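# Seat orange and blue cables in double-post hooks

## Task

On every double post, the orange cable must sit in the orange hook and the blue cable in the blue hook, each tucked under the hook's roof and behind its lip. Some posts are not like that yet: fix as many of them as possible while leaving already-correct posts undisturbed.

## Robot and tools

Setup. Four i2rt Big YAM arms, arm1 to arm4, share the work. Each ends in a five-fingered right hand with a wrist camera. Base (foot) positions in the scene frame, metres: arm1 (+0.645, +0.005, +0.775), arm2 (-0.001, +0.657, +0.805), arm3 (-0.653, -0.001, +0.800), arm4 (-0.009, -0.650, +0.749). Each foot faces its own +x; arm1 looks toward -x, arm2 toward -y, arm3 toward +x, arm4 toward +y. Table tops under the arms are at z=0.720. Reach is about 1.07 m from the joint-1 axis.

Frames. One scene frame for all poses: metres, origin on the floor, +z up. The hand point sits 0.045 m ahead of the palm. In its own axes, +z runs along straightened fingers, +y leaves the palm face, +x crosses the palm toward the little finger. Straight fingers extend 0.06 to 0.07 m past the point and lie about 0.06 m toward -y. A wrist bracket on the little-finger side can strike things. Printed hand positions may be off, worse at long reach. hand_target is where the currently held joint targets would put the hand.

move. Arguments are optional objects arm1, arm2, arm3, arm4 plus cameras. Each arm object may hold:
- joints: absolute targets keyed by name. Arm joints in radians: joint1_rad -2.879..2.879 (base yaw, positive counter-clockwise from above), joint2_rad 0..3.141 (shoulder), joint3_rad 0..3.019 (elbow), joint4_rad -1.692..1.57 (hand pitch, positive lifts fingers), joint5_rad -1.57..1.57 (sideways swing, positive to arm's right), joint6_rad -2.094..2.094 (roll, positive clockwise seen from behind). Hand keys are unitless -1..1: hand_little, hand_ring, hand_middle, hand_index, hand_thumb_bend (+1 straight, -1 bent/curled), hand_thumb_turn (+1 beside palm, -1 opposite the fingers). Settings: hand_force_limit -1..1 maps linearly to about 0..10 N fingertip force (0..15 N for thumb motors); hand_speed -0.96..1, full pace from +0.48 up. Both start at 0 and -0.8.
- target: one list of seven numbers [x, y, z, qw, qx, qy, qz], the absolute pose of the hand point in the scene frame, reached by a straight path starting from hand_target. With target, joints may contain only hand keys; anything else gets the call refused.
- speed: top path speed, m/s, 0.002..4.3, default 0.25; rotation limit is double that value in rad/s.
- min_time_s: 0.1..8 s, the shortest duration of that arm's joint motions, used beside joints.
cameras: list from arm1_cam_wrist, arm2_cam_wrist, arm3_cam_wrist, arm4_cam_wrist, cam_corner_a, cam_corner_b, cam_high, or "all"; [] gives none; omitted gives all only for an empty move. A bad name voids the call. An empty move reports everything in full.
All motions in one action begin together; hand paths finish together, at most 10 s, and no action exceeds 15 s. Paths ignore obstacles and other arms, can lag, wander, or overshoot speed near full extension. Joint moves each go at their own pace and may swing wide; fast stretched arms can overshoot by about 30 degrees.

wait: seconds 0..10, commands nothing, returns state and optional cameras.
zoom_image: camera plus region [x0, y0, x1, y1] in pixels of its latest full image (672x504, origin top-left), no side over 504. Only cameras in the newest images qualify.
show_instructions: no arguments; shows the reference page(s).
finished_scene: optional scene=1; final, and the result must hold without the robots.

Reading results. "move" lists commanded robots; "as last shown" means unchanged, status lines say "not commanded". hand is measured pose, hand_target the commanded one. Status words: done (within 1 cm and 2 degrees), off_target (resting short, maybe still pushing), time_out (a joint ran late; the kept target appears in on_its_own), not_followed, "joint command not followed" or "pose unreachable" (a safety check withheld motion; finger targets still run). Joint velocities (rad/s) say "within noise" when at rest. hand_stopped_by gives six words for little, ring, middle, index, thumb_bend, thumb_turn: moving, target, force, stalled or fault. The *_load_n values are fingertip newtons, positive when pushed open; a dropped grip shows as loads near 0. Joint torques are raw and offset; numbers 3 and 4 wrap at ±28 N m. MOTOR HOT warns near 85 °C; at 100 °C an OVER-TEMPERATURE FAULT drops that arm for 30 to 60 s, after which keys marked limit_stop_at_motor_heat must be resent. If a move or wait is refused or hits a stop, the later calls in the same reply are skipped.

Gripping. A finger motor moves only when its target changes by at least 0.002, then locks on arrival or at the force limit. To grip harder, raise hand_force_limit and send a more-closed target; to loosen, send a more-open one. Close at hand_speed -0.94 or slower for a soft grip. Thumb turned to -1 with fingers closing wraps objects 0.035 to 0.065 m thick; thumb tip against index pad pinches light items.

Avoid: knocking anything off the tables or to the floor; robots pressing or ramming each other, including one hand closing on another's fingers (nothing reports contact); hard hits on fixed or heavy things; dropping or releasing moving cables; overloading fingers; keeping arms stretched or straining, which overheats motors. Arms keep pushing after contact, so approach gently.

Each tool is called after "Request:" as name([rows], argument=value, ...), one row to a line, values as JSON.

Reference images:

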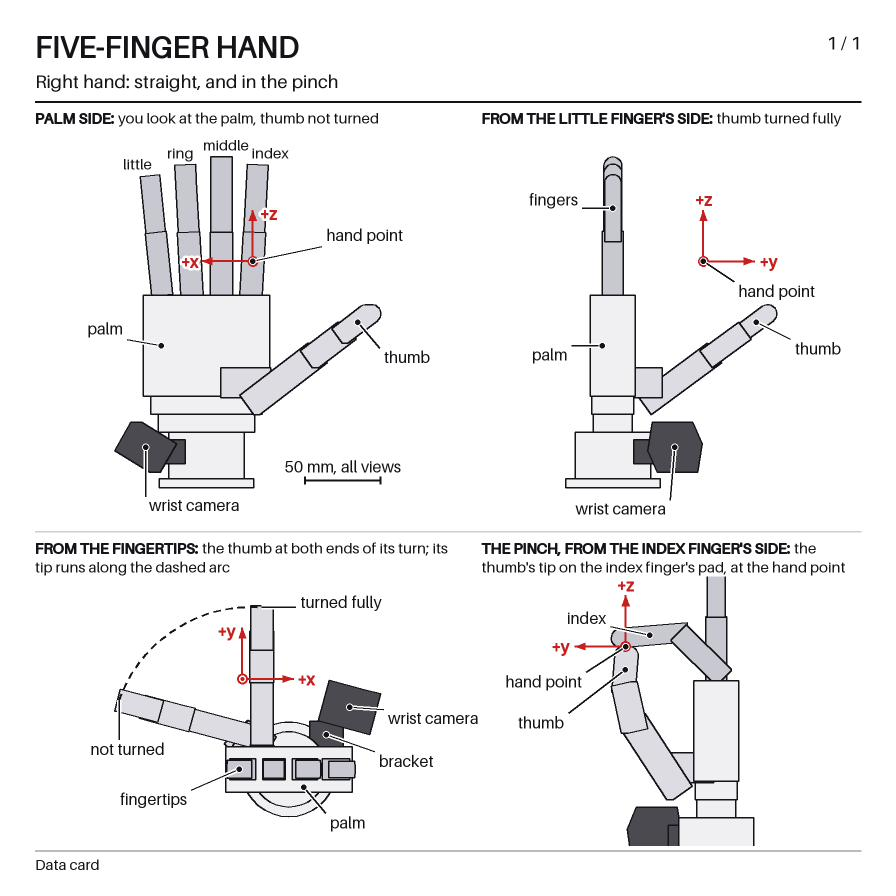

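## Session

Request:
move()

Scene clock: 0.00 s.
Joint torques (N m): no reading
Heat: arm1: hottest joint5_rad 33 °C; arm2: hottest joint4_rad 32 °C; arm3: hottest joint1_rad 33 °C; arm4: hottest joint3_rad 30 °C.
Joint velocities: within noise
arm1.joint_positions: joint1_rad=+0.407 joint2_rad=+0.580 joint3_rad=+1.344 joint4_rad=-1.200 joint5_rad=-0.179 joint6_rad=-1.263 hand_little=+1.000 hand_ring=+1.000 hand_middle=+1.000 hand_index=+1.000 hand_thumb_turn=+1.000 hand_thumb_bend=+1.000 hand_force_limit=+0.000 hand_speed=-0.800
arm1.joint_status: not commanded
arm1.hand_stopped_by: target,target,target,target,target,target
arm1.little_load_n: 0.0
arm1.ring_load_n: 0.0
arm1.middle_load_n: 0.0
arm1.index_load_n: 0.0
arm1.thumb_bend_load_n: 0.0
arm1.thumb_turn_load_n: 0.0
arm1.hand: x=+0.4071 y=-0.0689 z=+1.2738 quat_wxyz=(-0.477, -0.072, +0.839, -0.252) (m; scene frame)
arm1.hand_target: x=+0.4082 y=-0.0684 z=+1.2832 quat_wxyz=(-0.485, -0.073, +0.833, -0.255) (m; scene frame)
arm1.hand_status: not commanded
arm2.joint_positions: joint1_rad=-0.550 joint2_rad=+0.581 joint3_rad=+1.407 joint4_rad=-1.196 joint5_rad=+0.183 joint6_rad=-1.093 hand_little=+1.000 hand_ring=+1.000 hand_middle=+1.000 hand_index=+1.000 hand_thumb_turn=+1.000 hand_thumb_bend=+1.000 hand_force_limit=+0.000 hand_speed=-0.800
arm2.joint_status: not commanded
arm2.hand_stopped_by: target,target,target,target,target,target
arm2.little_load_n: 0.0
arm2.ring_load_n: 0.0
arm2.middle_load_n: 0.0
arm2.index_load_n: 0.0
arm2.thumb_bend_load_n: 0.0
arm2.thumb_turn_load_n: 0.0
arm2.hand: x=-0.1804 y=+0.5031 z=+1.3355 quat_wxyz=(+0.457, +0.178, -0.805, +0.333) (m; scene frame)
arm2.hand_target: x=-0.1795 y=+0.5048 z=+1.3468 quat_wxyz=(+0.465, +0.175, -0.798, +0.341) (m; scene frame)
arm2.hand_status: not commanded
arm3.joint_positions: joint1_rad=-0.421 joint2_rad=+0.620 joint3_rad=+1.431 joint4_rad=-1.521 joint5_rad=+0.030 joint6_rad=-1.383 hand_little=+1.000 hand_ring=+1.000 hand_middle=+1.000 hand_index=+1.000 hand_thumb_turn=+1.000 hand_thumb_bend=+1.000 hand_force_limit=+0.000 hand_speed=-0.800
arm3.joint_status: not commanded
arm3.hand_stopped_by: target,target,target,target,target,target
arm3.little_load_n: 0.0
arm3.ring_load_n: 0.0
arm3.middle_load_n: 0.0
arm3.index_load_n: 0.0
arm3.thumb_bend_load_n: 0.0
arm3.thumb_turn_load_n: 0.0
arm3.hand: x=-0.5056 y=-0.1355 z=+1.2785 quat_wxyz=(+0.059, +0.864, -0.278, +0.416) (m; scene frame)
arm3.hand_target: x=-0.5058 y=-0.1355 z=+1.2880 quat_wxyz=(+0.060, +0.859, -0.277, +0.427) (m; scene frame)
arm3.hand_status: not commanded
arm4.joint_positions: joint1_rad=-0.042 joint2_rad=+0.649 joint3_rad=+1.460 joint4_rad=-1.170 joint5_rad=+0.300 joint6_rad=-1.395 hand_little=+1.000 hand_ring=+1.000 hand_middle=+1.000 hand_index=+1.000 hand_thumb_turn=+1.000 hand_thumb_bend=+1.000 hand_force_limit=+0.000 hand_speed=-0.800
arm4.joint_status: not commanded
arm4.hand_stopped_by: target,target,target,target,target,target
arm4.little_load_n: 0.0
arm4.ring_load_n: 0.0
arm4.middle_load_n: 0.0
arm4.index_load_n: 0.0
arm4.thumb_bend_load_n: 0.0
arm4.thumb_turn_load_n: 0.0
arm4.hand: x=+0.1017 y=-0.4117 z=+1.3147 quat_wxyz=(-0.349, +0.680, +0.454, +0.458) (m; scene frame)
arm4.hand_target: x=+0.1017 y=-0.4138 z=+1.3262 quat_wxyz=(-0.359, +0.675, +0.448, +0.464) (m; scene frame)
arm4.hand_status: not commanded
pictures: arm1_cam_wrist, arm2_cam_wrist, arm3_cam_wrist, arm4_cam_wrist, cam_corner_a, cam_corner_b, cam_high

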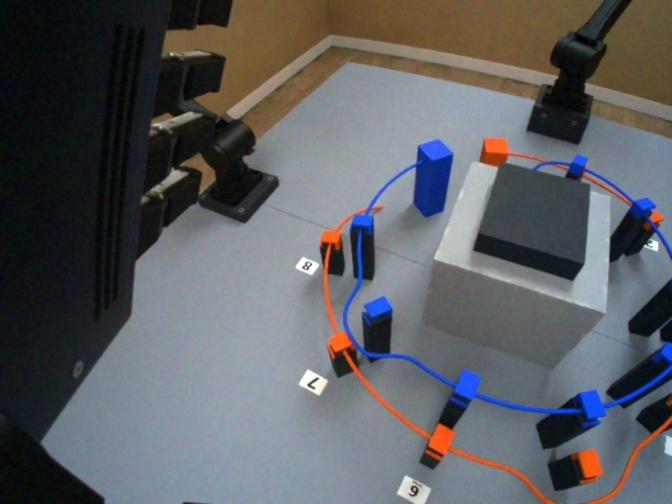

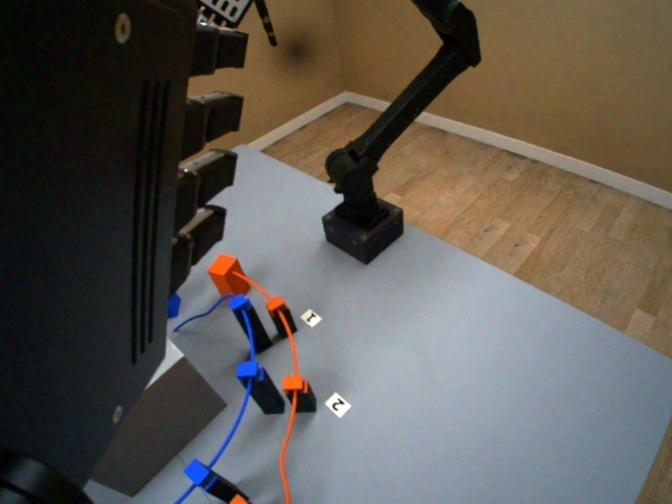

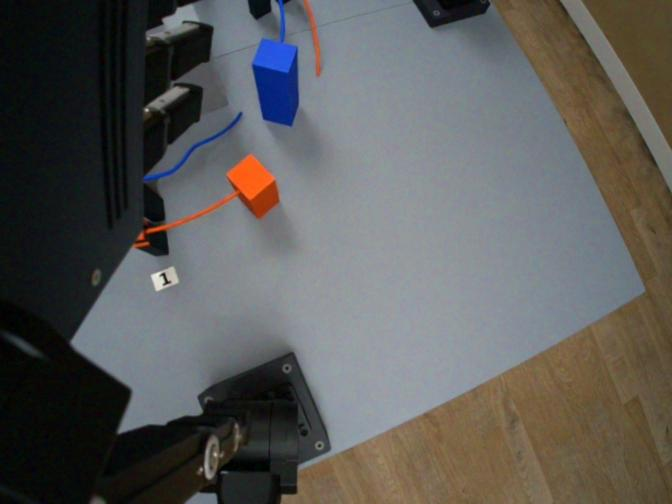

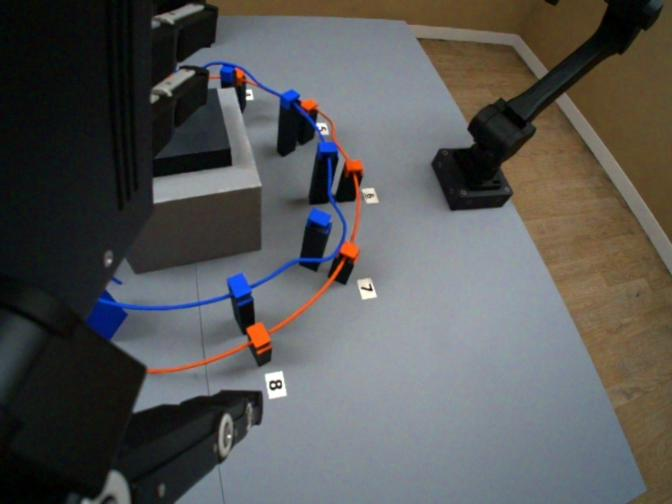

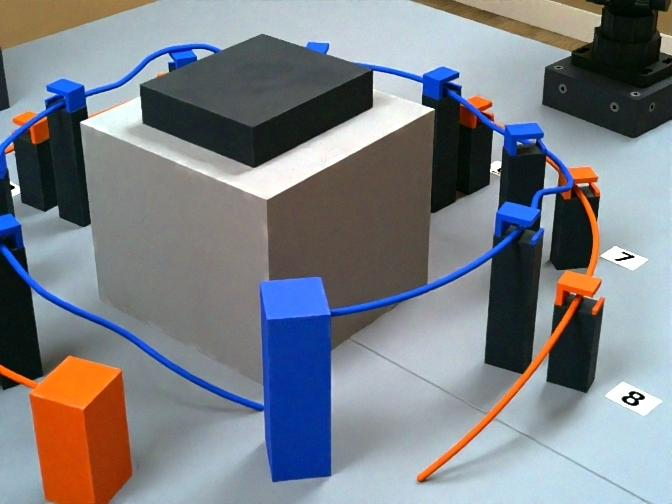

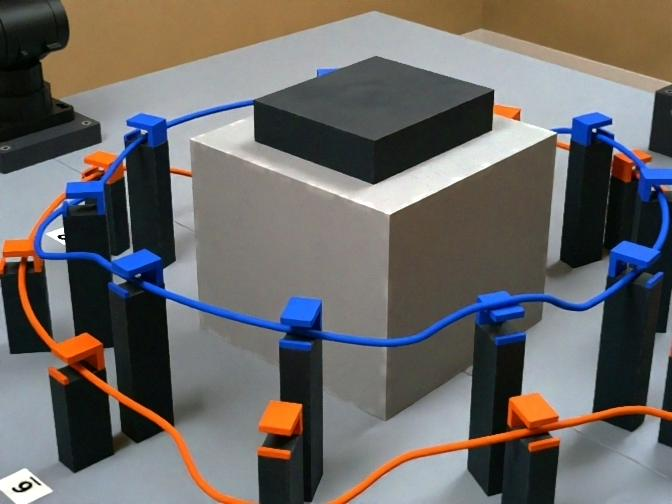

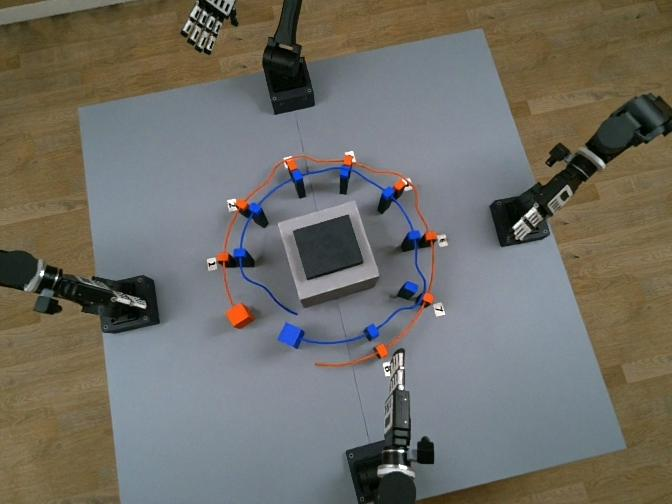

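Request:
zoom_image(camera="cam_high", region=[200, 130, 340, 330])

Request:
zoom_image(camera="cam_high", region=[330, 130, 460, 380])

Request:
zoom_image(camera="cam_corner_a", region=[420, 50, 672, 420])

Request:
zoom_image(camera="cam_corner_b", region=[0, 80, 336, 504])

Request:
zoom_image(camera="cam_corner_b", region=[336, 80, 672, 504])

Request:
zoom_image(camera="cam_corner_a", region=[0, 30, 252, 400])

Scaled by 2.520.

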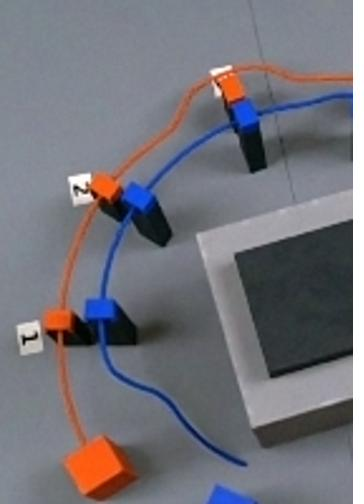

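Scaled by 2.016.

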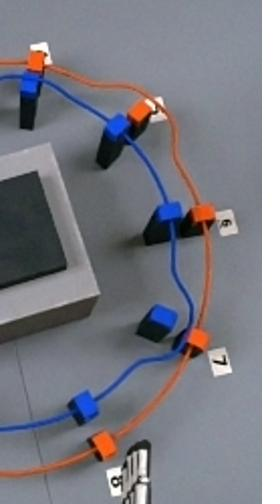

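Scaled by 1.362.

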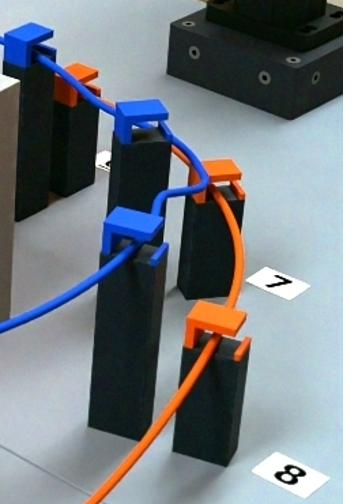

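Scaled by 1.189.

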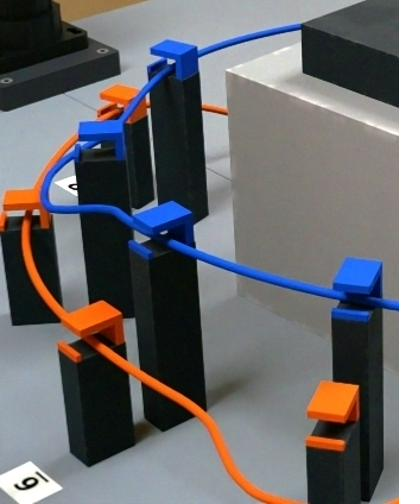

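Scaled by 1.189.

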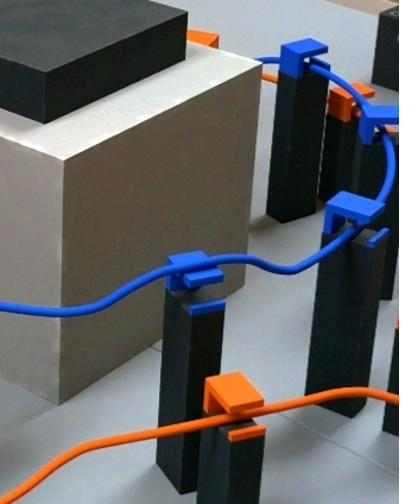

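Scaled by 1.362.

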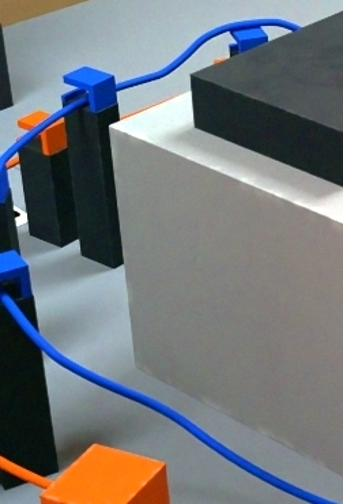

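Request:
zoom_image(camera="cam_corner_b", region=[450, 270, 580, 400])

Request:
zoom_image(camera="cam_corner_b", region=[560, 100, 672, 290])

Request:
zoom_image(camera="cam_corner_b", region=[490, 370, 620, 500])

Request:
zoom_image(camera="cam_corner_b", region=[240, 280, 360, 400])

Request:
zoom_image(camera="cam_corner_b", region=[30, 160, 190, 320])

Request:
zoom_image(camera="cam_corner_b", region=[220, 380, 340, 504])

Scaled by 3.877.

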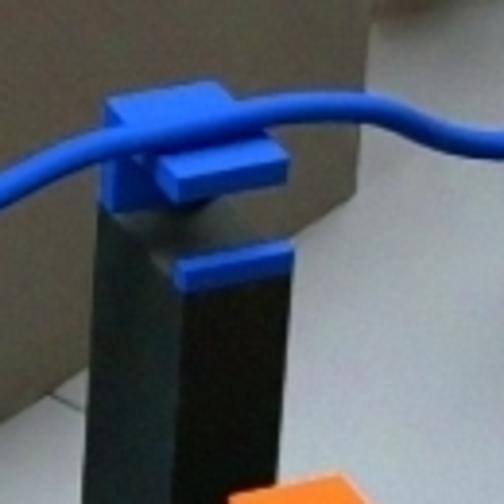

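Scaled by 2.653.

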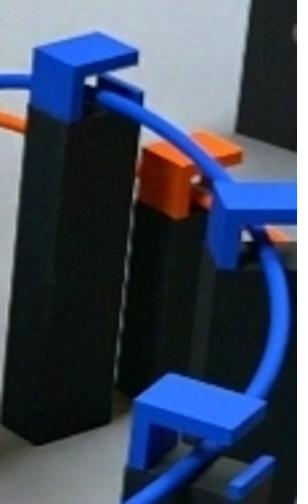

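Scaled by 3.877.

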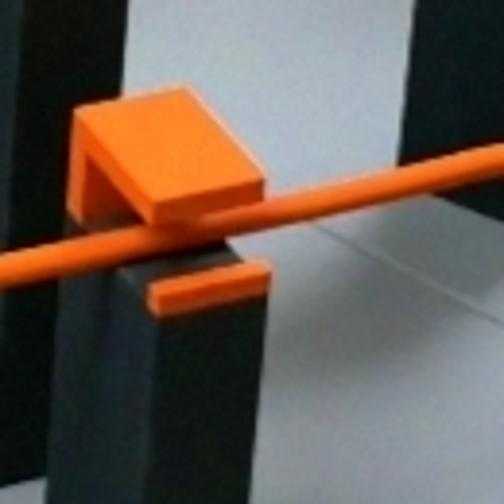

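Scaled by 4.200.

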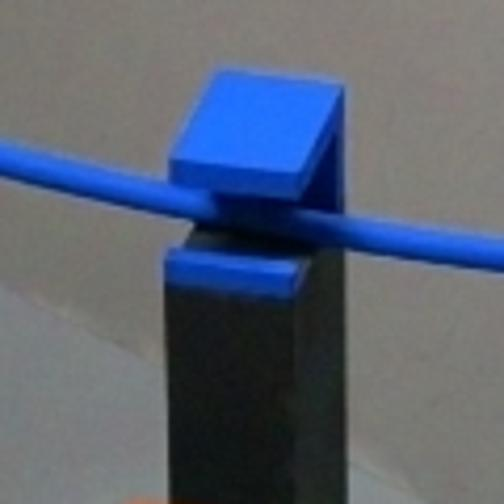

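Scaled by 3.150.

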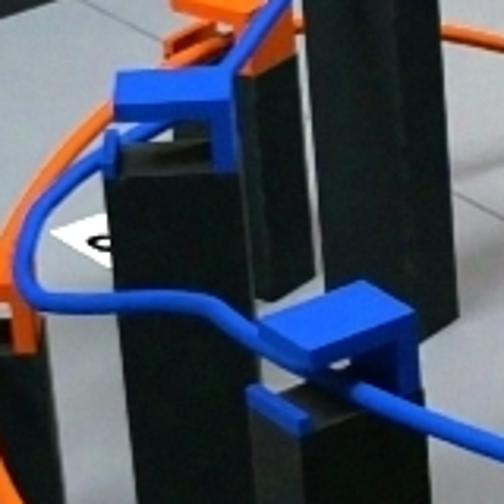

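Scaled by 4.065.

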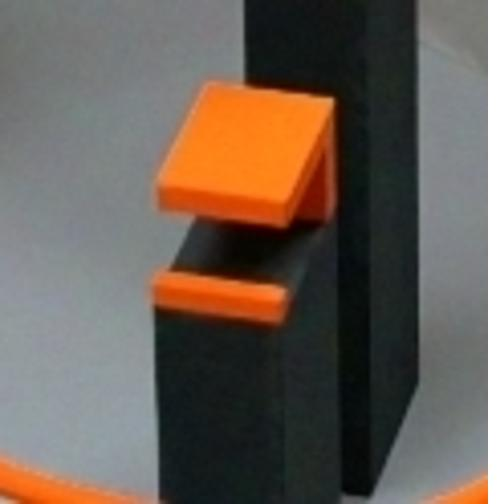

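Request:
zoom_image(camera="arm2_cam_wrist", region=[160, 250, 370, 430])

Request:
zoom_image(camera="arm2_cam_wrist", region=[160, 400, 330, 504])

Request:
zoom_image(camera="arm1_cam_wrist", region=[280, 130, 504, 400])

Request:
zoom_image(camera="arm1_cam_wrist", region=[380, 330, 672, 504])

Request:
zoom_image(camera="arm4_cam_wrist", region=[200, 50, 400, 400])

Request:
zoom_image(camera="cam_high", region=[260, 140, 360, 200])

Request:
zoom_image(camera="arm1_cam_wrist", region=[472, 130, 672, 330])

Scaled by 2.400 from the camera's image (finer frame: 960x720).

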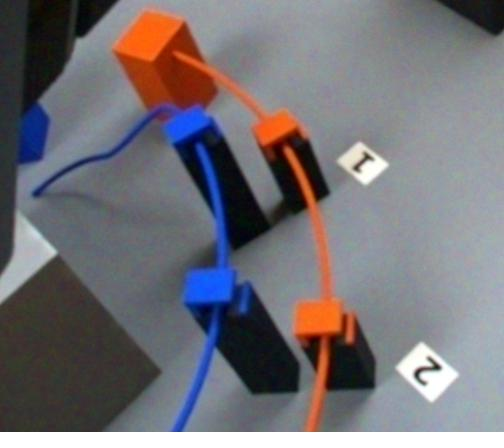

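Scaled by 2.965 from the camera's image (finer frame: 960x720).

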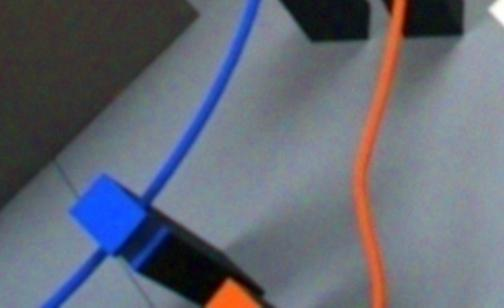

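Scaled by 1.867 from the camera's image (finer frame: 960x720).

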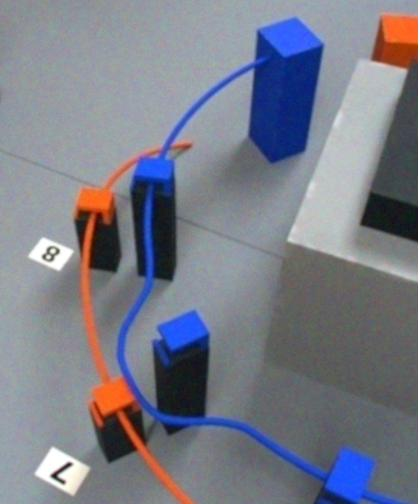

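Scaled by 1.726 from the camera's image (finer frame: 960x720).

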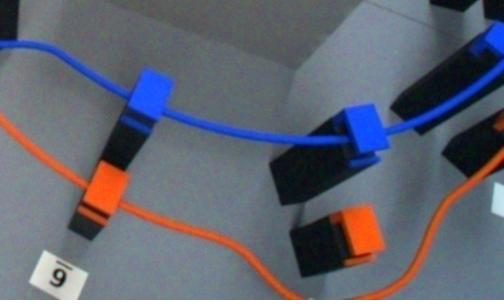

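Scaled by 1.440 from the camera's image (finer frame: 960x720).

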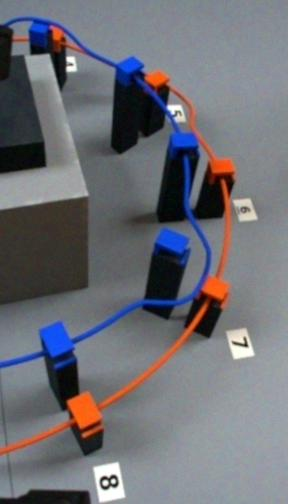

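Scaled by 5.040.

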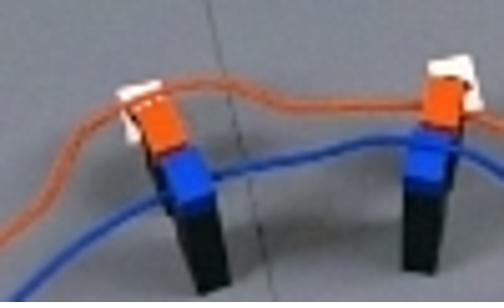

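Scaled by 2.520 from the camera's image (finer frame: 960x720).

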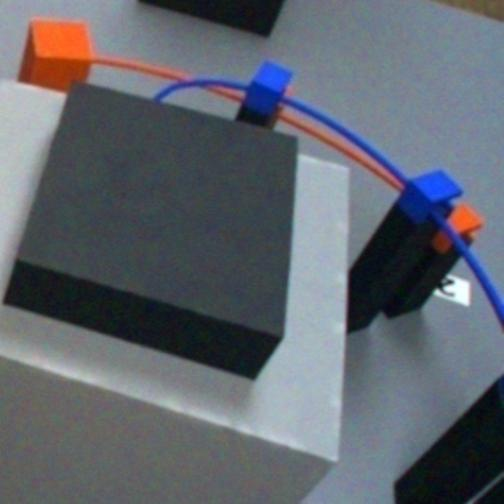

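Request:
zoom_image(camera="cam_high", region=[70, 240, 190, 360])

Request:
zoom_image(camera="cam_high", region=[230, 30, 350, 150])

Request:
zoom_image(camera="cam_high", region=[460, 160, 580, 280])

Request:
zoom_image(camera="cam_high", region=[320, 384, 440, 504])

Scaled by 4.200.

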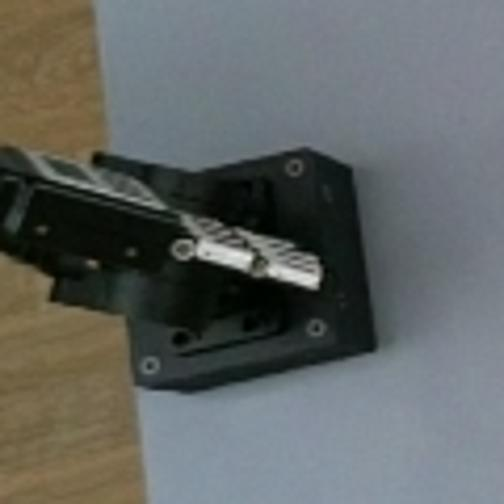

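Scaled by 4.200.

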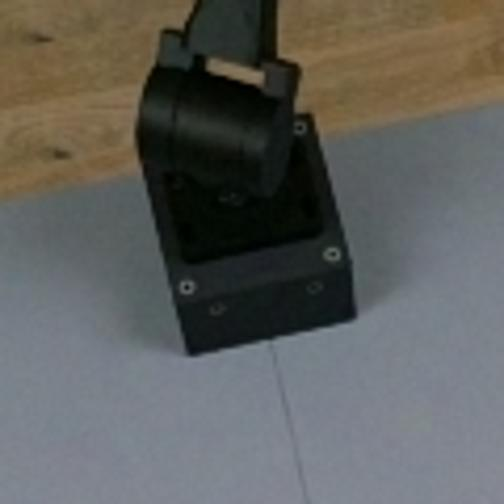

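Scaled by 4.200.

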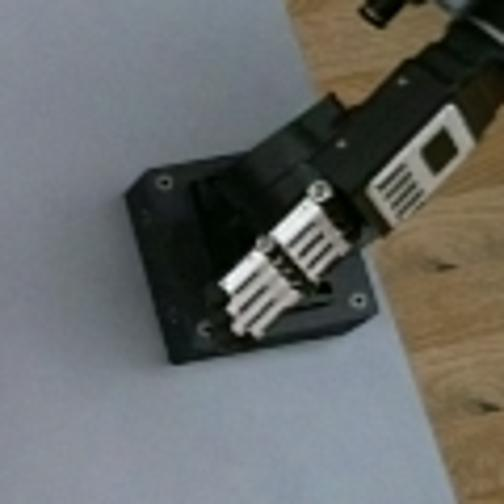

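Scaled by 4.200.

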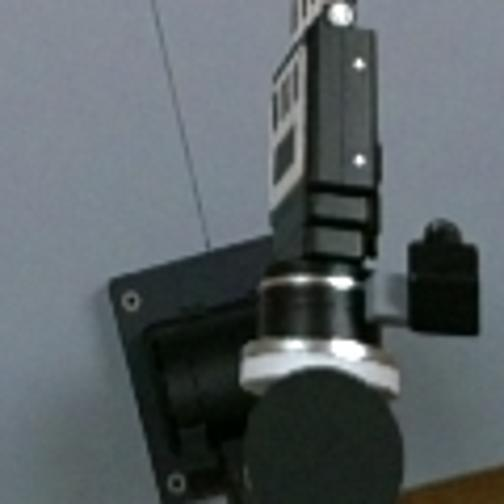

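Request:
move(arm2={"target": [0.36, 0.243, 0.96, 0, 0.883, -0.469, 0], "speed": 0.3}, arm3={"target": [-0.075, 0.425, 0.96, 0, 0.996, 0.087, 0], "speed": 0.3}, arm4={"joints": {"joint6_rad": 1.85, "joint1_rad": -0.45}}, cameras=["arm2_cam_wrist", "arm3_cam_wrist", "cam_high", "arm4_cam_wrist"])

Scene clock: 328.80 s.
Joint torques (N m): arm1=[1.08 3.9 8.02 2.63 -0.12 -0.02] | arm2=[0.85 -17.26 13.55 -0.02 -0.14 -0.03] | arm3=[1.96 -23.94 10.71 0.12 -0.11 -0.21] | arm4=[0.38 4.07 8.17 2.21 0.1 0.22]
Heat: arm1: hottest joint3_rad 35 °C; arm2: hottest joint3_rad 37 °C; arm3: hottest joint3_rad 35 °C; arm4: hottest joint3_rad 36 °C.
move: arm2 off_target; arm3 off_target; arm4 done
Joint velocities: within noise
arm1: as last shown
arm2.joint_positions: joint1_rad=+0.786 joint2_rad=+1.908 joint3_rad=+1.737 joint4_rad=-1.449 joint5_rad=+0.007 joint6_rad=-1.342 hand_little=+1.000 hand_ring=+1.000 hand_middle=+1.000 hand_index=+1.000 hand_thumb_turn=+1.000 hand_thumb_bend=+1.000 hand_force_limit=+0.000 hand_speed=-0.800
arm2.joint_status: not commanded
arm2.hand_stopped_by: target,target,target,target,target,target
arm2.little_load_n: 0.0
arm2.ring_load_n: 0.0
arm2.middle_load_n: 0.0
arm2.index_load_n: 0.0
arm2.thumb_bend_load_n: 0.0
arm2.thumb_turn_load_n: 0.0
arm2.hand: x=+0.3446 y=+0.2513 z=+0.9426 quat_wxyz=(-0.004, +0.879, -0.476, -0.022)
arm2.hand_target: x=+0.3593 y=+0.2436 z=+0.9601 quat_wxyz=(+0.000, +0.883, -0.469, +0.000)
arm2.hand_status: off_target (0.025 m and 2.7 deg from the pose sent, 0.708 m and 115.3 deg at the start)
arm3.joint_positions: joint1_rad=+0.679 joint2_rad=+2.456 joint3_rad=+2.694 joint4_rad=-1.673 joint5_rad=+0.009 joint6_rad=-1.062 hand_little=+1.000 hand_ring=+1.000 hand_middle=+1.000 hand_index=+1.000 hand_thumb_turn=+1.000 hand_thumb_bend=+1.000 hand_force_limit=+0.000 hand_speed=-0.800
arm3.joint_status: not commanded
arm3.hand_stopped_by: target,target,target,target,target,target
arm3.little_load_n: 0.0
arm3.ring_load_n: 0.0
arm3.middle_load_n: 0.0
arm3.index_load_n: 0.0
arm3.thumb_bend_load_n: 0.0
arm3.thumb_turn_load_n: 0.0
arm3.hand: x=-0.0771 y=+0.4141 z=+0.9409 quat_wxyz=(-0.036, +0.994, +0.086, +0.063)
arm3.hand_target: x=-0.0764 y=+0.4240 z=+0.9594 quat_wxyz=(-0.048, +0.991, +0.097, +0.080)
arm3.hand_status: off_target (0.022 m and 8.3 deg from the pose sent, 0.775 m and 66.5 deg at the start; a joint's target at an end of its range on 33 of 129 steps)
arm4.joint_positions: joint1_rad=-0.441 joint2_rad=+0.649 joint3_rad=+1.460 joint4_rad=-1.170 joint5_rad=+0.300 joint6_rad=+1.836 hand_little=+1.000 hand_ring=+1.000 hand_middle=+1.000 hand_index=+1.000 hand_thumb_turn=+1.000 hand_thumb_bend=+1.000 hand_force_limit=+0.000 hand_speed=-0.800
arm4.joint_status: all done
arm4.hand_stopped_by: target,target,target,target,target,target
arm4.little_load_n: 0.0
arm4.ring_load_n: 0.0
arm4.middle_load_n: 0.0
arm4.index_load_n: 0.0
arm4.thumb_bend_load_n: 0.0
arm4.thumb_turn_load_n: 0.0
arm4.hand: x=+0.1174 y=-0.3798 z=+1.3848 quat_wxyz=(-0.506, +0.277, -0.769, -0.275)
arm4.hand_target: x=+0.1187 y=-0.3849 z=+1.3986 quat_wxyz=(-0.513, +0.263, -0.766, -0.284)
arm4.hand_status: not commanded
pictures: arm2_cam_wrist, arm3_cam_wrist, arm4_cam_wrist, cam_high

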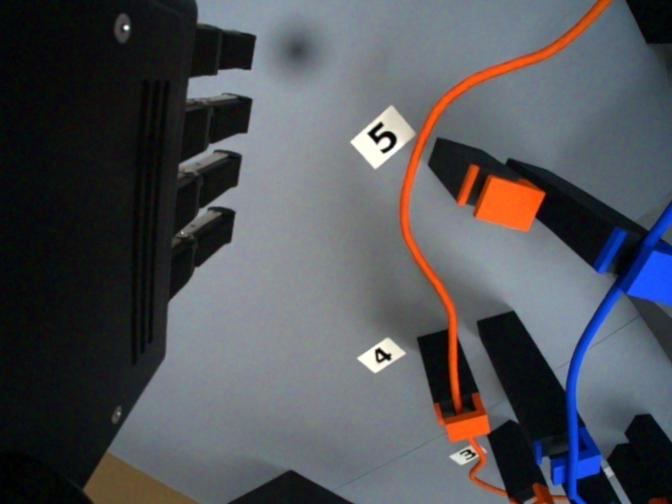

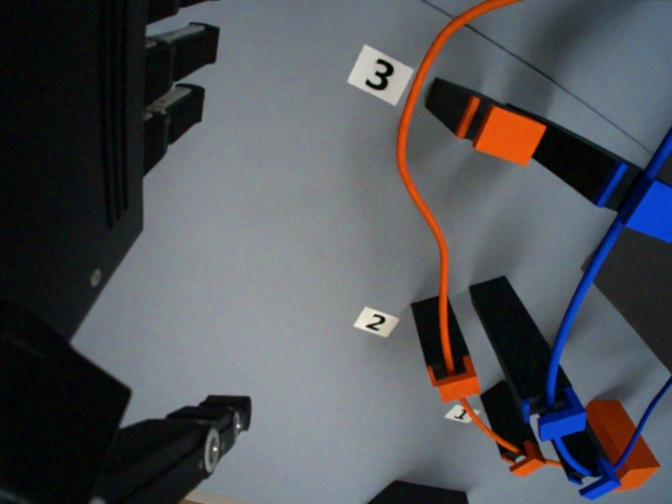

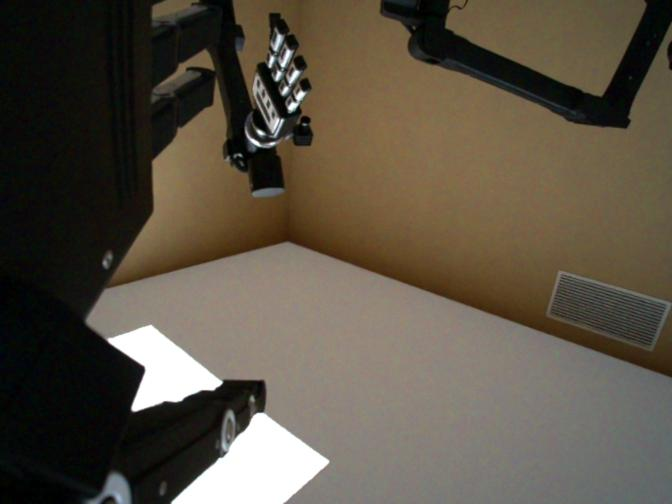

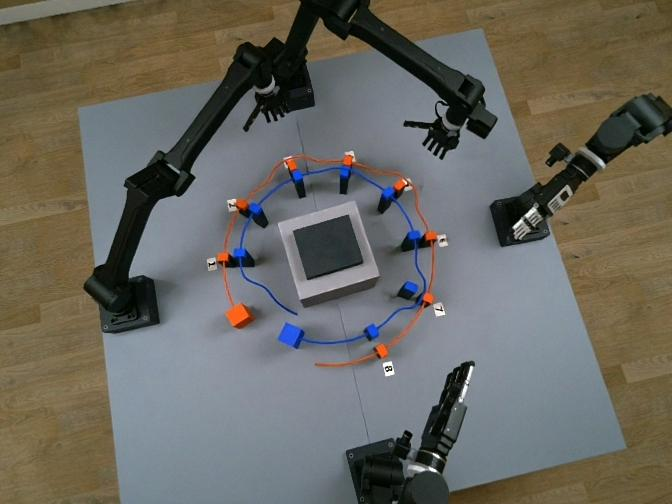

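Request:
zoom_image(camera="arm3_cam_wrist", region=[100, 0, 350, 250])

Request:
zoom_image(camera="arm2_cam_wrist", region=[380, 80, 672, 372])

Request:
zoom_image(camera="arm2_cam_wrist", region=[400, 300, 620, 504])

Request:
zoom_image(camera="arm3_cam_wrist", region=[340, 0, 672, 250])

Scaled by 2.016 from the camera's image (finer frame: 960x720).

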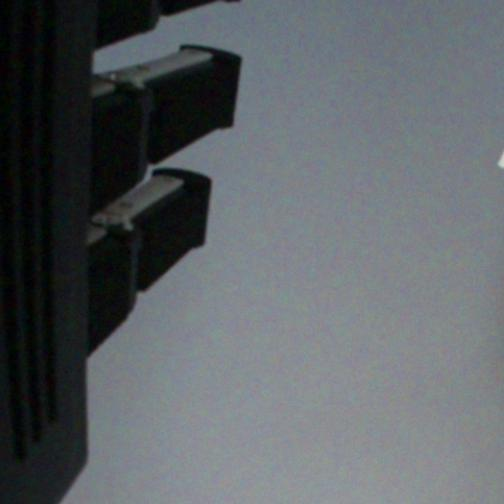

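Scaled by 1.726 from the camera's image (finer frame: 960x720).

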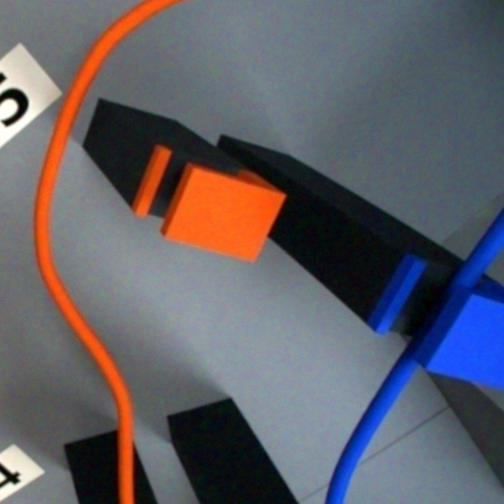

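Scaled by 2.291 from the camera's image (finer frame: 960x720).

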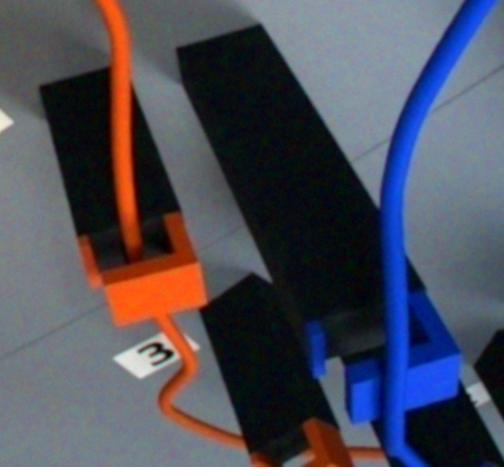

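Scaled by 1.518 from the camera's image (finer frame: 960x720).

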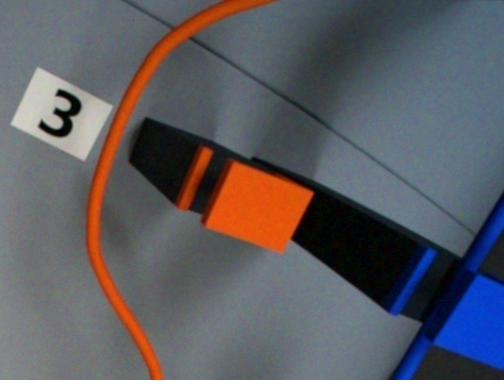

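Request:
zoom_image(camera="cam_high", region=[390, 90, 510, 180])

Request:
zoom_image(camera="cam_high", region=[220, 60, 340, 150])

Scaled by 4.200.

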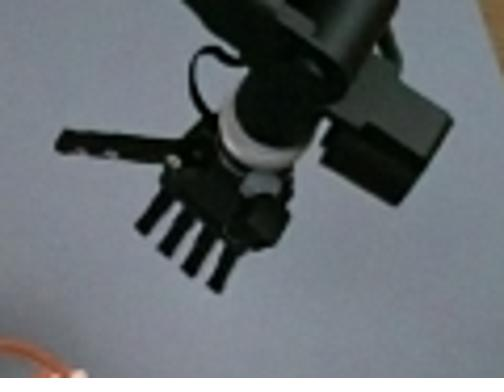

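Scaled by 4.200.

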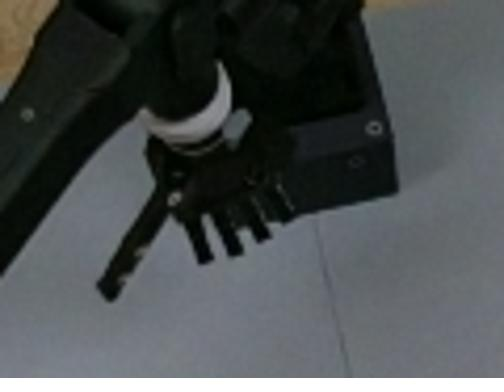

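Request:
move(arm2={"target": [0.345, 0.278, 0.88, 0, 0.883, -0.469, 0], "speed": 0.2, "joints": {"hand_speed": 0.2, "hand_index": 0.0, "hand_little": 0.0, "hand_middle": -1, "hand_ring": -1, "hand_thumb_turn": -1, "hand_thumb_bend": 0.5}}, cameras=["arm2_cam_wrist", "cam_high", "cam_corner_b"])

Scene clock: 537.50 s.
Joint torques (N m): arm1=[1.08 3.9 8.01 2.67 -0.11 -0.02] | arm2=[0.38 -18.08 8.61 0.65 -0.08 0.09] | arm3=[2.02 -23.82 10.58 0.1 -0.07 -0.24] | arm4=[0.21 4.07 8.18 2.21 0.11 0.22]
Heat: arm1: hottest joint3_rad 36 °C; arm2: hottest joint3_rad 44 °C; arm3: hottest joint3_rad 41 °C; arm4: hottest joint3_rad 36 °C.
move: arm2 done
Joint velocities: within noise
arm1, arm3, arm4: as last shown
arm2.joint_positions: joint1_rad=+0.813 joint2_rad=+1.889 joint3_rad=+1.518 joint4_rad=-1.231 joint5_rad=+0.005 joint6_rad=-1.331 hand_little=+0.000 hand_ring=-1.000 hand_middle=-1.000 hand_index=+0.000 hand_thumb_turn=-0.999 hand_thumb_bend=+0.501 hand_force_limit=+0.000 hand_speed=+0.200
arm2.joint_status: all done
arm2.hand_stopped_by: target,target,target,target,target,target
arm2.little_load_n: 0.0
arm2.ring_load_n: 0.0
arm2.middle_load_n: 0.0
arm2.index_load_n: 0.0
arm2.thumb_bend_load_n: 3.0
arm2.thumb_turn_load_n: 6.0
arm2.hand: x=+0.3397 y=+0.2766 z=+0.8714 quat_wxyz=(-0.003, +0.883, -0.469, -0.013)
arm2.hand_target: x=+0.3449 y=+0.2780 z=+0.8800 quat_wxyz=(+0.000, +0.883, -0.469, +0.000)
arm2.hand_status: done (0.010 m and 1.5 deg from the pose sent, 0.068 m and 2.7 deg at the start)
arm3.joint_positions: joint1_rad=+0.679 joint2_rad=+2.456 joint3_rad=+2.694 joint4_rad=-1.673 joint5_rad=+0.009 joint6_rad=-1.063 hand_little=+1.000 hand_ring=+1.000 hand_middle=+1.000 hand_index=+1.000 hand_thumb_turn=+1.000 hand_thumb_bend=+1.000 hand_force_limit=+0.000 hand_speed=-0.800
arm3.hand: x=-0.0771 y=+0.4140 z=+0.9409 quat_wxyz=(-0.036, +0.994, +0.086, +0.063)
arm4.thumb_turn_load_n: -0.5
pictures: arm2_cam_wrist, cam_corner_b, cam_high

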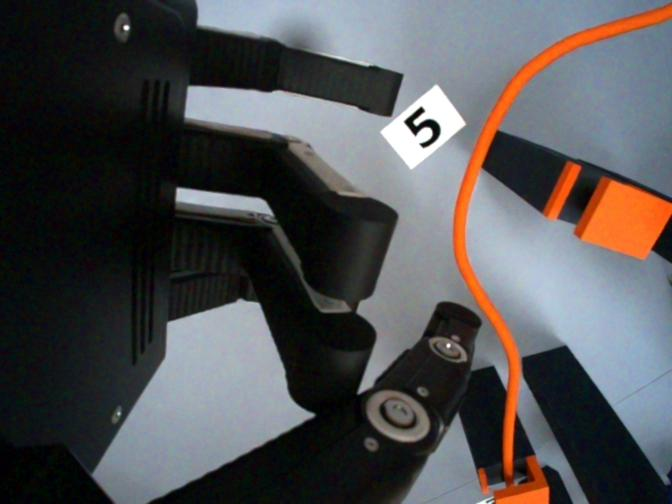

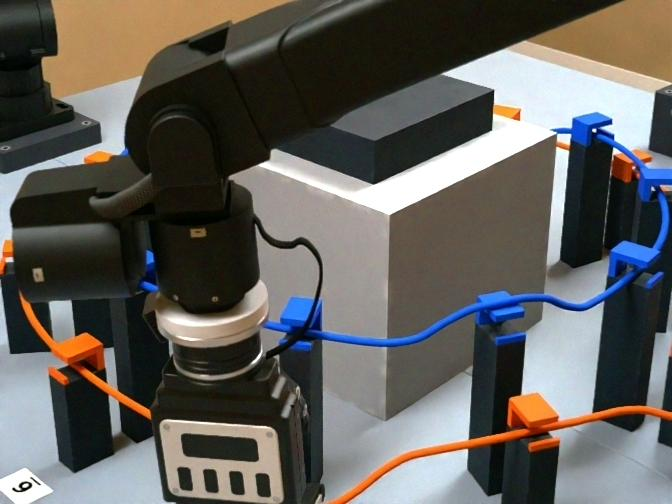

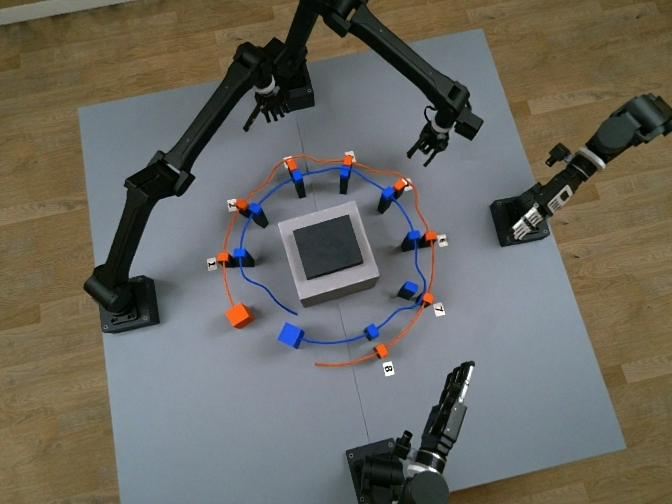

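Request:
move(arm2={"target": [0.340, 0.252, 0.809, 0, 0.883, -0.469, 0], "speed": 0.15, "joints": {"hand_index": 0.0, "hand_little": 0.0, "hand_middle": 0, "hand_ring": 0, "hand_thumb_turn": 1, "hand_thumb_bend": 1}}, cameras=["arm2_cam_wrist", "cam_high", "cam_corner_b"])

Scene clock: 689.53 s.
Joint torques (N m): arm1=[0.97 3.84 8.01 2.66 -0.11 -0.02] | arm2=[-0.32 -17.26 7.98 0.64 -0.03 -0.09] | arm3=[1.79 -24.29 10.54 0.09 -0.11 -0.23] | arm4=[0.38 3.84 8.17 2.26 0.1 0.21]
Heat: arm1: hottest joint3_rad 37 °C; arm2: hottest joint3_rad 37 °C; arm3: hottest joint3_rad 42 °C; arm4: hottest joint3_rad 36 °C.
move: arm2 done
Joint velocities: within noise
arm1, arm3, arm4: as last shown
arm2.joint_positions: joint1_rad=+0.786 joint2_rad=+1.980 joint3_rad=+1.484 joint4_rad=-1.088 joint5_rad=+0.005 joint6_rad=-1.356 hand_little=+0.000 hand_ring=+0.000 hand_middle=+0.000 hand_index=+0.000 hand_thumb_turn=+1.000 hand_thumb_bend=+1.000 hand_force_limit=+0.000 hand_speed=+0.200
arm2.joint_status: all done
arm2.hand_stopped_by: target,target,target,target,target,target
arm2.little_load_n: 0.0
arm2.ring_load_n: 0.0
arm2.middle_load_n: 0.0
arm2.index_load_n: 0.0
arm2.thumb_bend_load_n: 0.0
arm2.thumb_turn_load_n: 0.0
arm2.hand: x=+0.3409 y=+0.2557 z=+0.8096 quat_wxyz=(+0.000, +0.883, -0.470, -0.004)
arm2.hand_target: x=+0.3400 y=+0.2520 z=+0.8090 quat_wxyz=(+0.000, +0.883, -0.469, +0.000)
arm2.hand_status: done (0.004 m and 0.5 deg from the pose sent, 0.067 m and 1.5 deg at the start)
arm4.thumb_turn_load_n: 0.0
pictures: arm2_cam_wrist, cam_corner_b, cam_high

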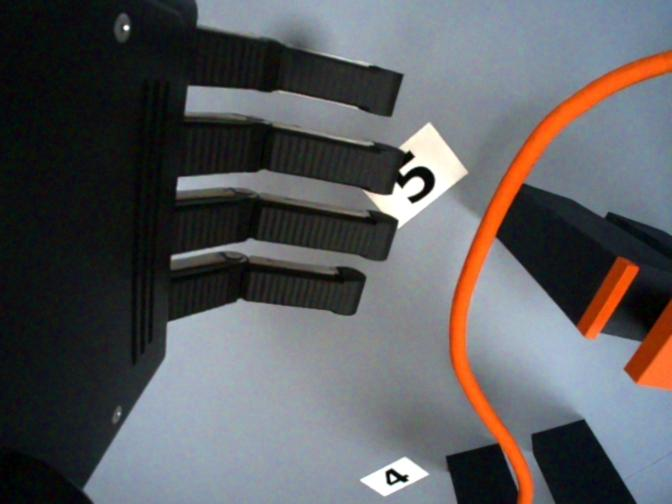

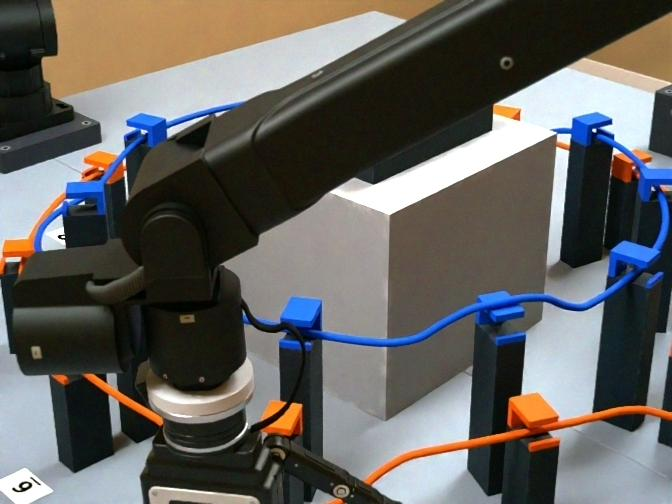

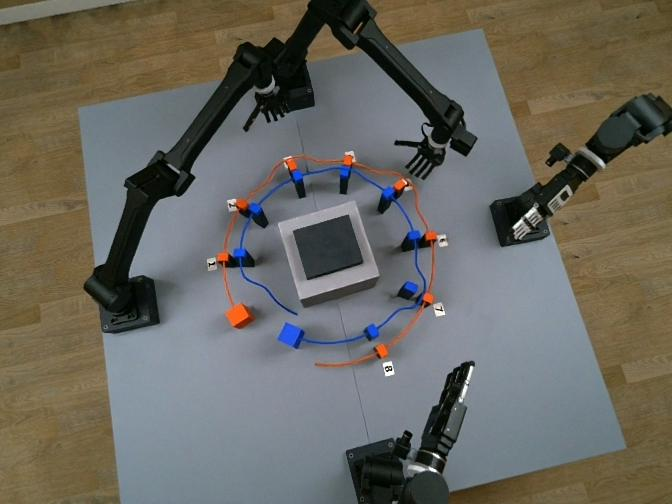

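Request:
move(arm2={"target": [0.3048, 0.2275, 0.795, 0, 0.883, -0.469, 0], "speed": 0.1}, cameras=["arm2_cam_wrist", "cam_high"])

Scene clock: 716.60 s.
Joint torques (N m): arm1=[0.97 3.84 8.02 2.66 -0.12 -0.02] | arm2=[-0.15 -16.56 7.39 0.61 0 -0.01] | arm3=[2.02 -24.29 10.65 0.31 -0.13 -0.23] | arm4=[0.44 3.84 8.18 2.24 0.1 0.22]
Heat: arm1: hottest joint3_rad 37 °C; arm2: hottest joint3_rad 37 °C; arm3: hottest joint3_rad 42 °C; arm4: hottest joint3_rad 36 °C.
move: arm2 done
Joint velocities: within noise
arm1, arm3, arm4: as last shown
arm1.middle_load_n: -0.5
arm1.index_load_n: -0.5
arm1.thumb_turn_load_n: -0.5
arm2.joint_positions: joint1_rad=+0.705 joint2_rad=+1.980 joint3_rad=+1.453 joint4_rad=-1.048 joint5_rad=+0.005 joint6_rad=-1.431 hand_little=+0.000 hand_ring=+0.000 hand_middle=+0.000 hand_index=+0.000 hand_thumb_turn=+1.000 hand_thumb_bend=+1.000 hand_force_limit=+0.000 hand_speed=+0.200
arm2.joint_status: not commanded
arm2.hand_stopped_by: target,target,target,target,target,target
arm2.little_load_n: 0.0
arm2.ring_load_n: 0.0
arm2.middle_load_n: 0.0
arm2.index_load_n: 0.0
arm2.thumb_bend_load_n: 0.0
arm2.thumb_turn_load_n: 0.0
arm2.hand: x=+0.3051 y=+0.2271 z=+0.7984 quat_wxyz=(+0.000, +0.881, -0.473, +0.000)
arm2.hand_target: x=+0.3048 y=+0.2275 z=+0.7950 quat_wxyz=(+0.000, +0.883, -0.469, +0.000)
arm2.hand_status: done (0.003 m and 0.5 deg from the pose sent, 0.048 m and 0.5 deg at the start)
arm4.thumb_bend_load_n: -0.5

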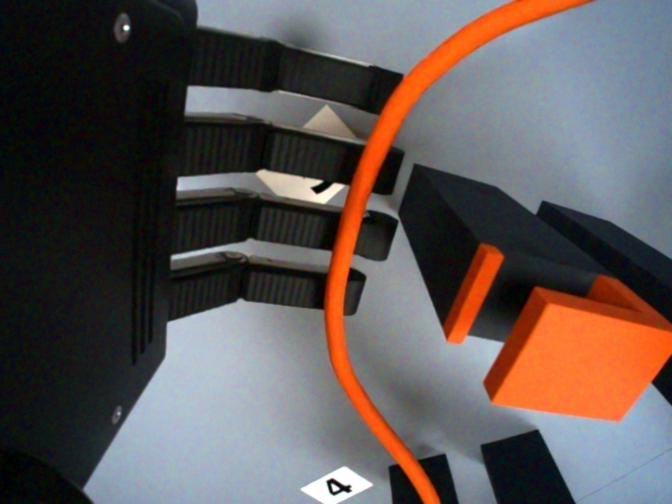

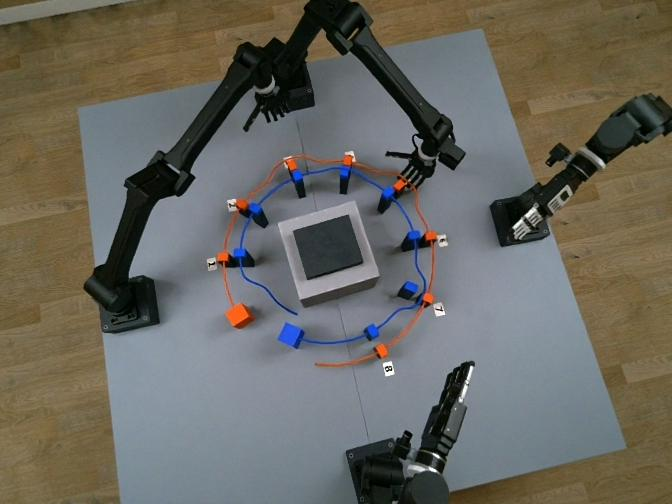

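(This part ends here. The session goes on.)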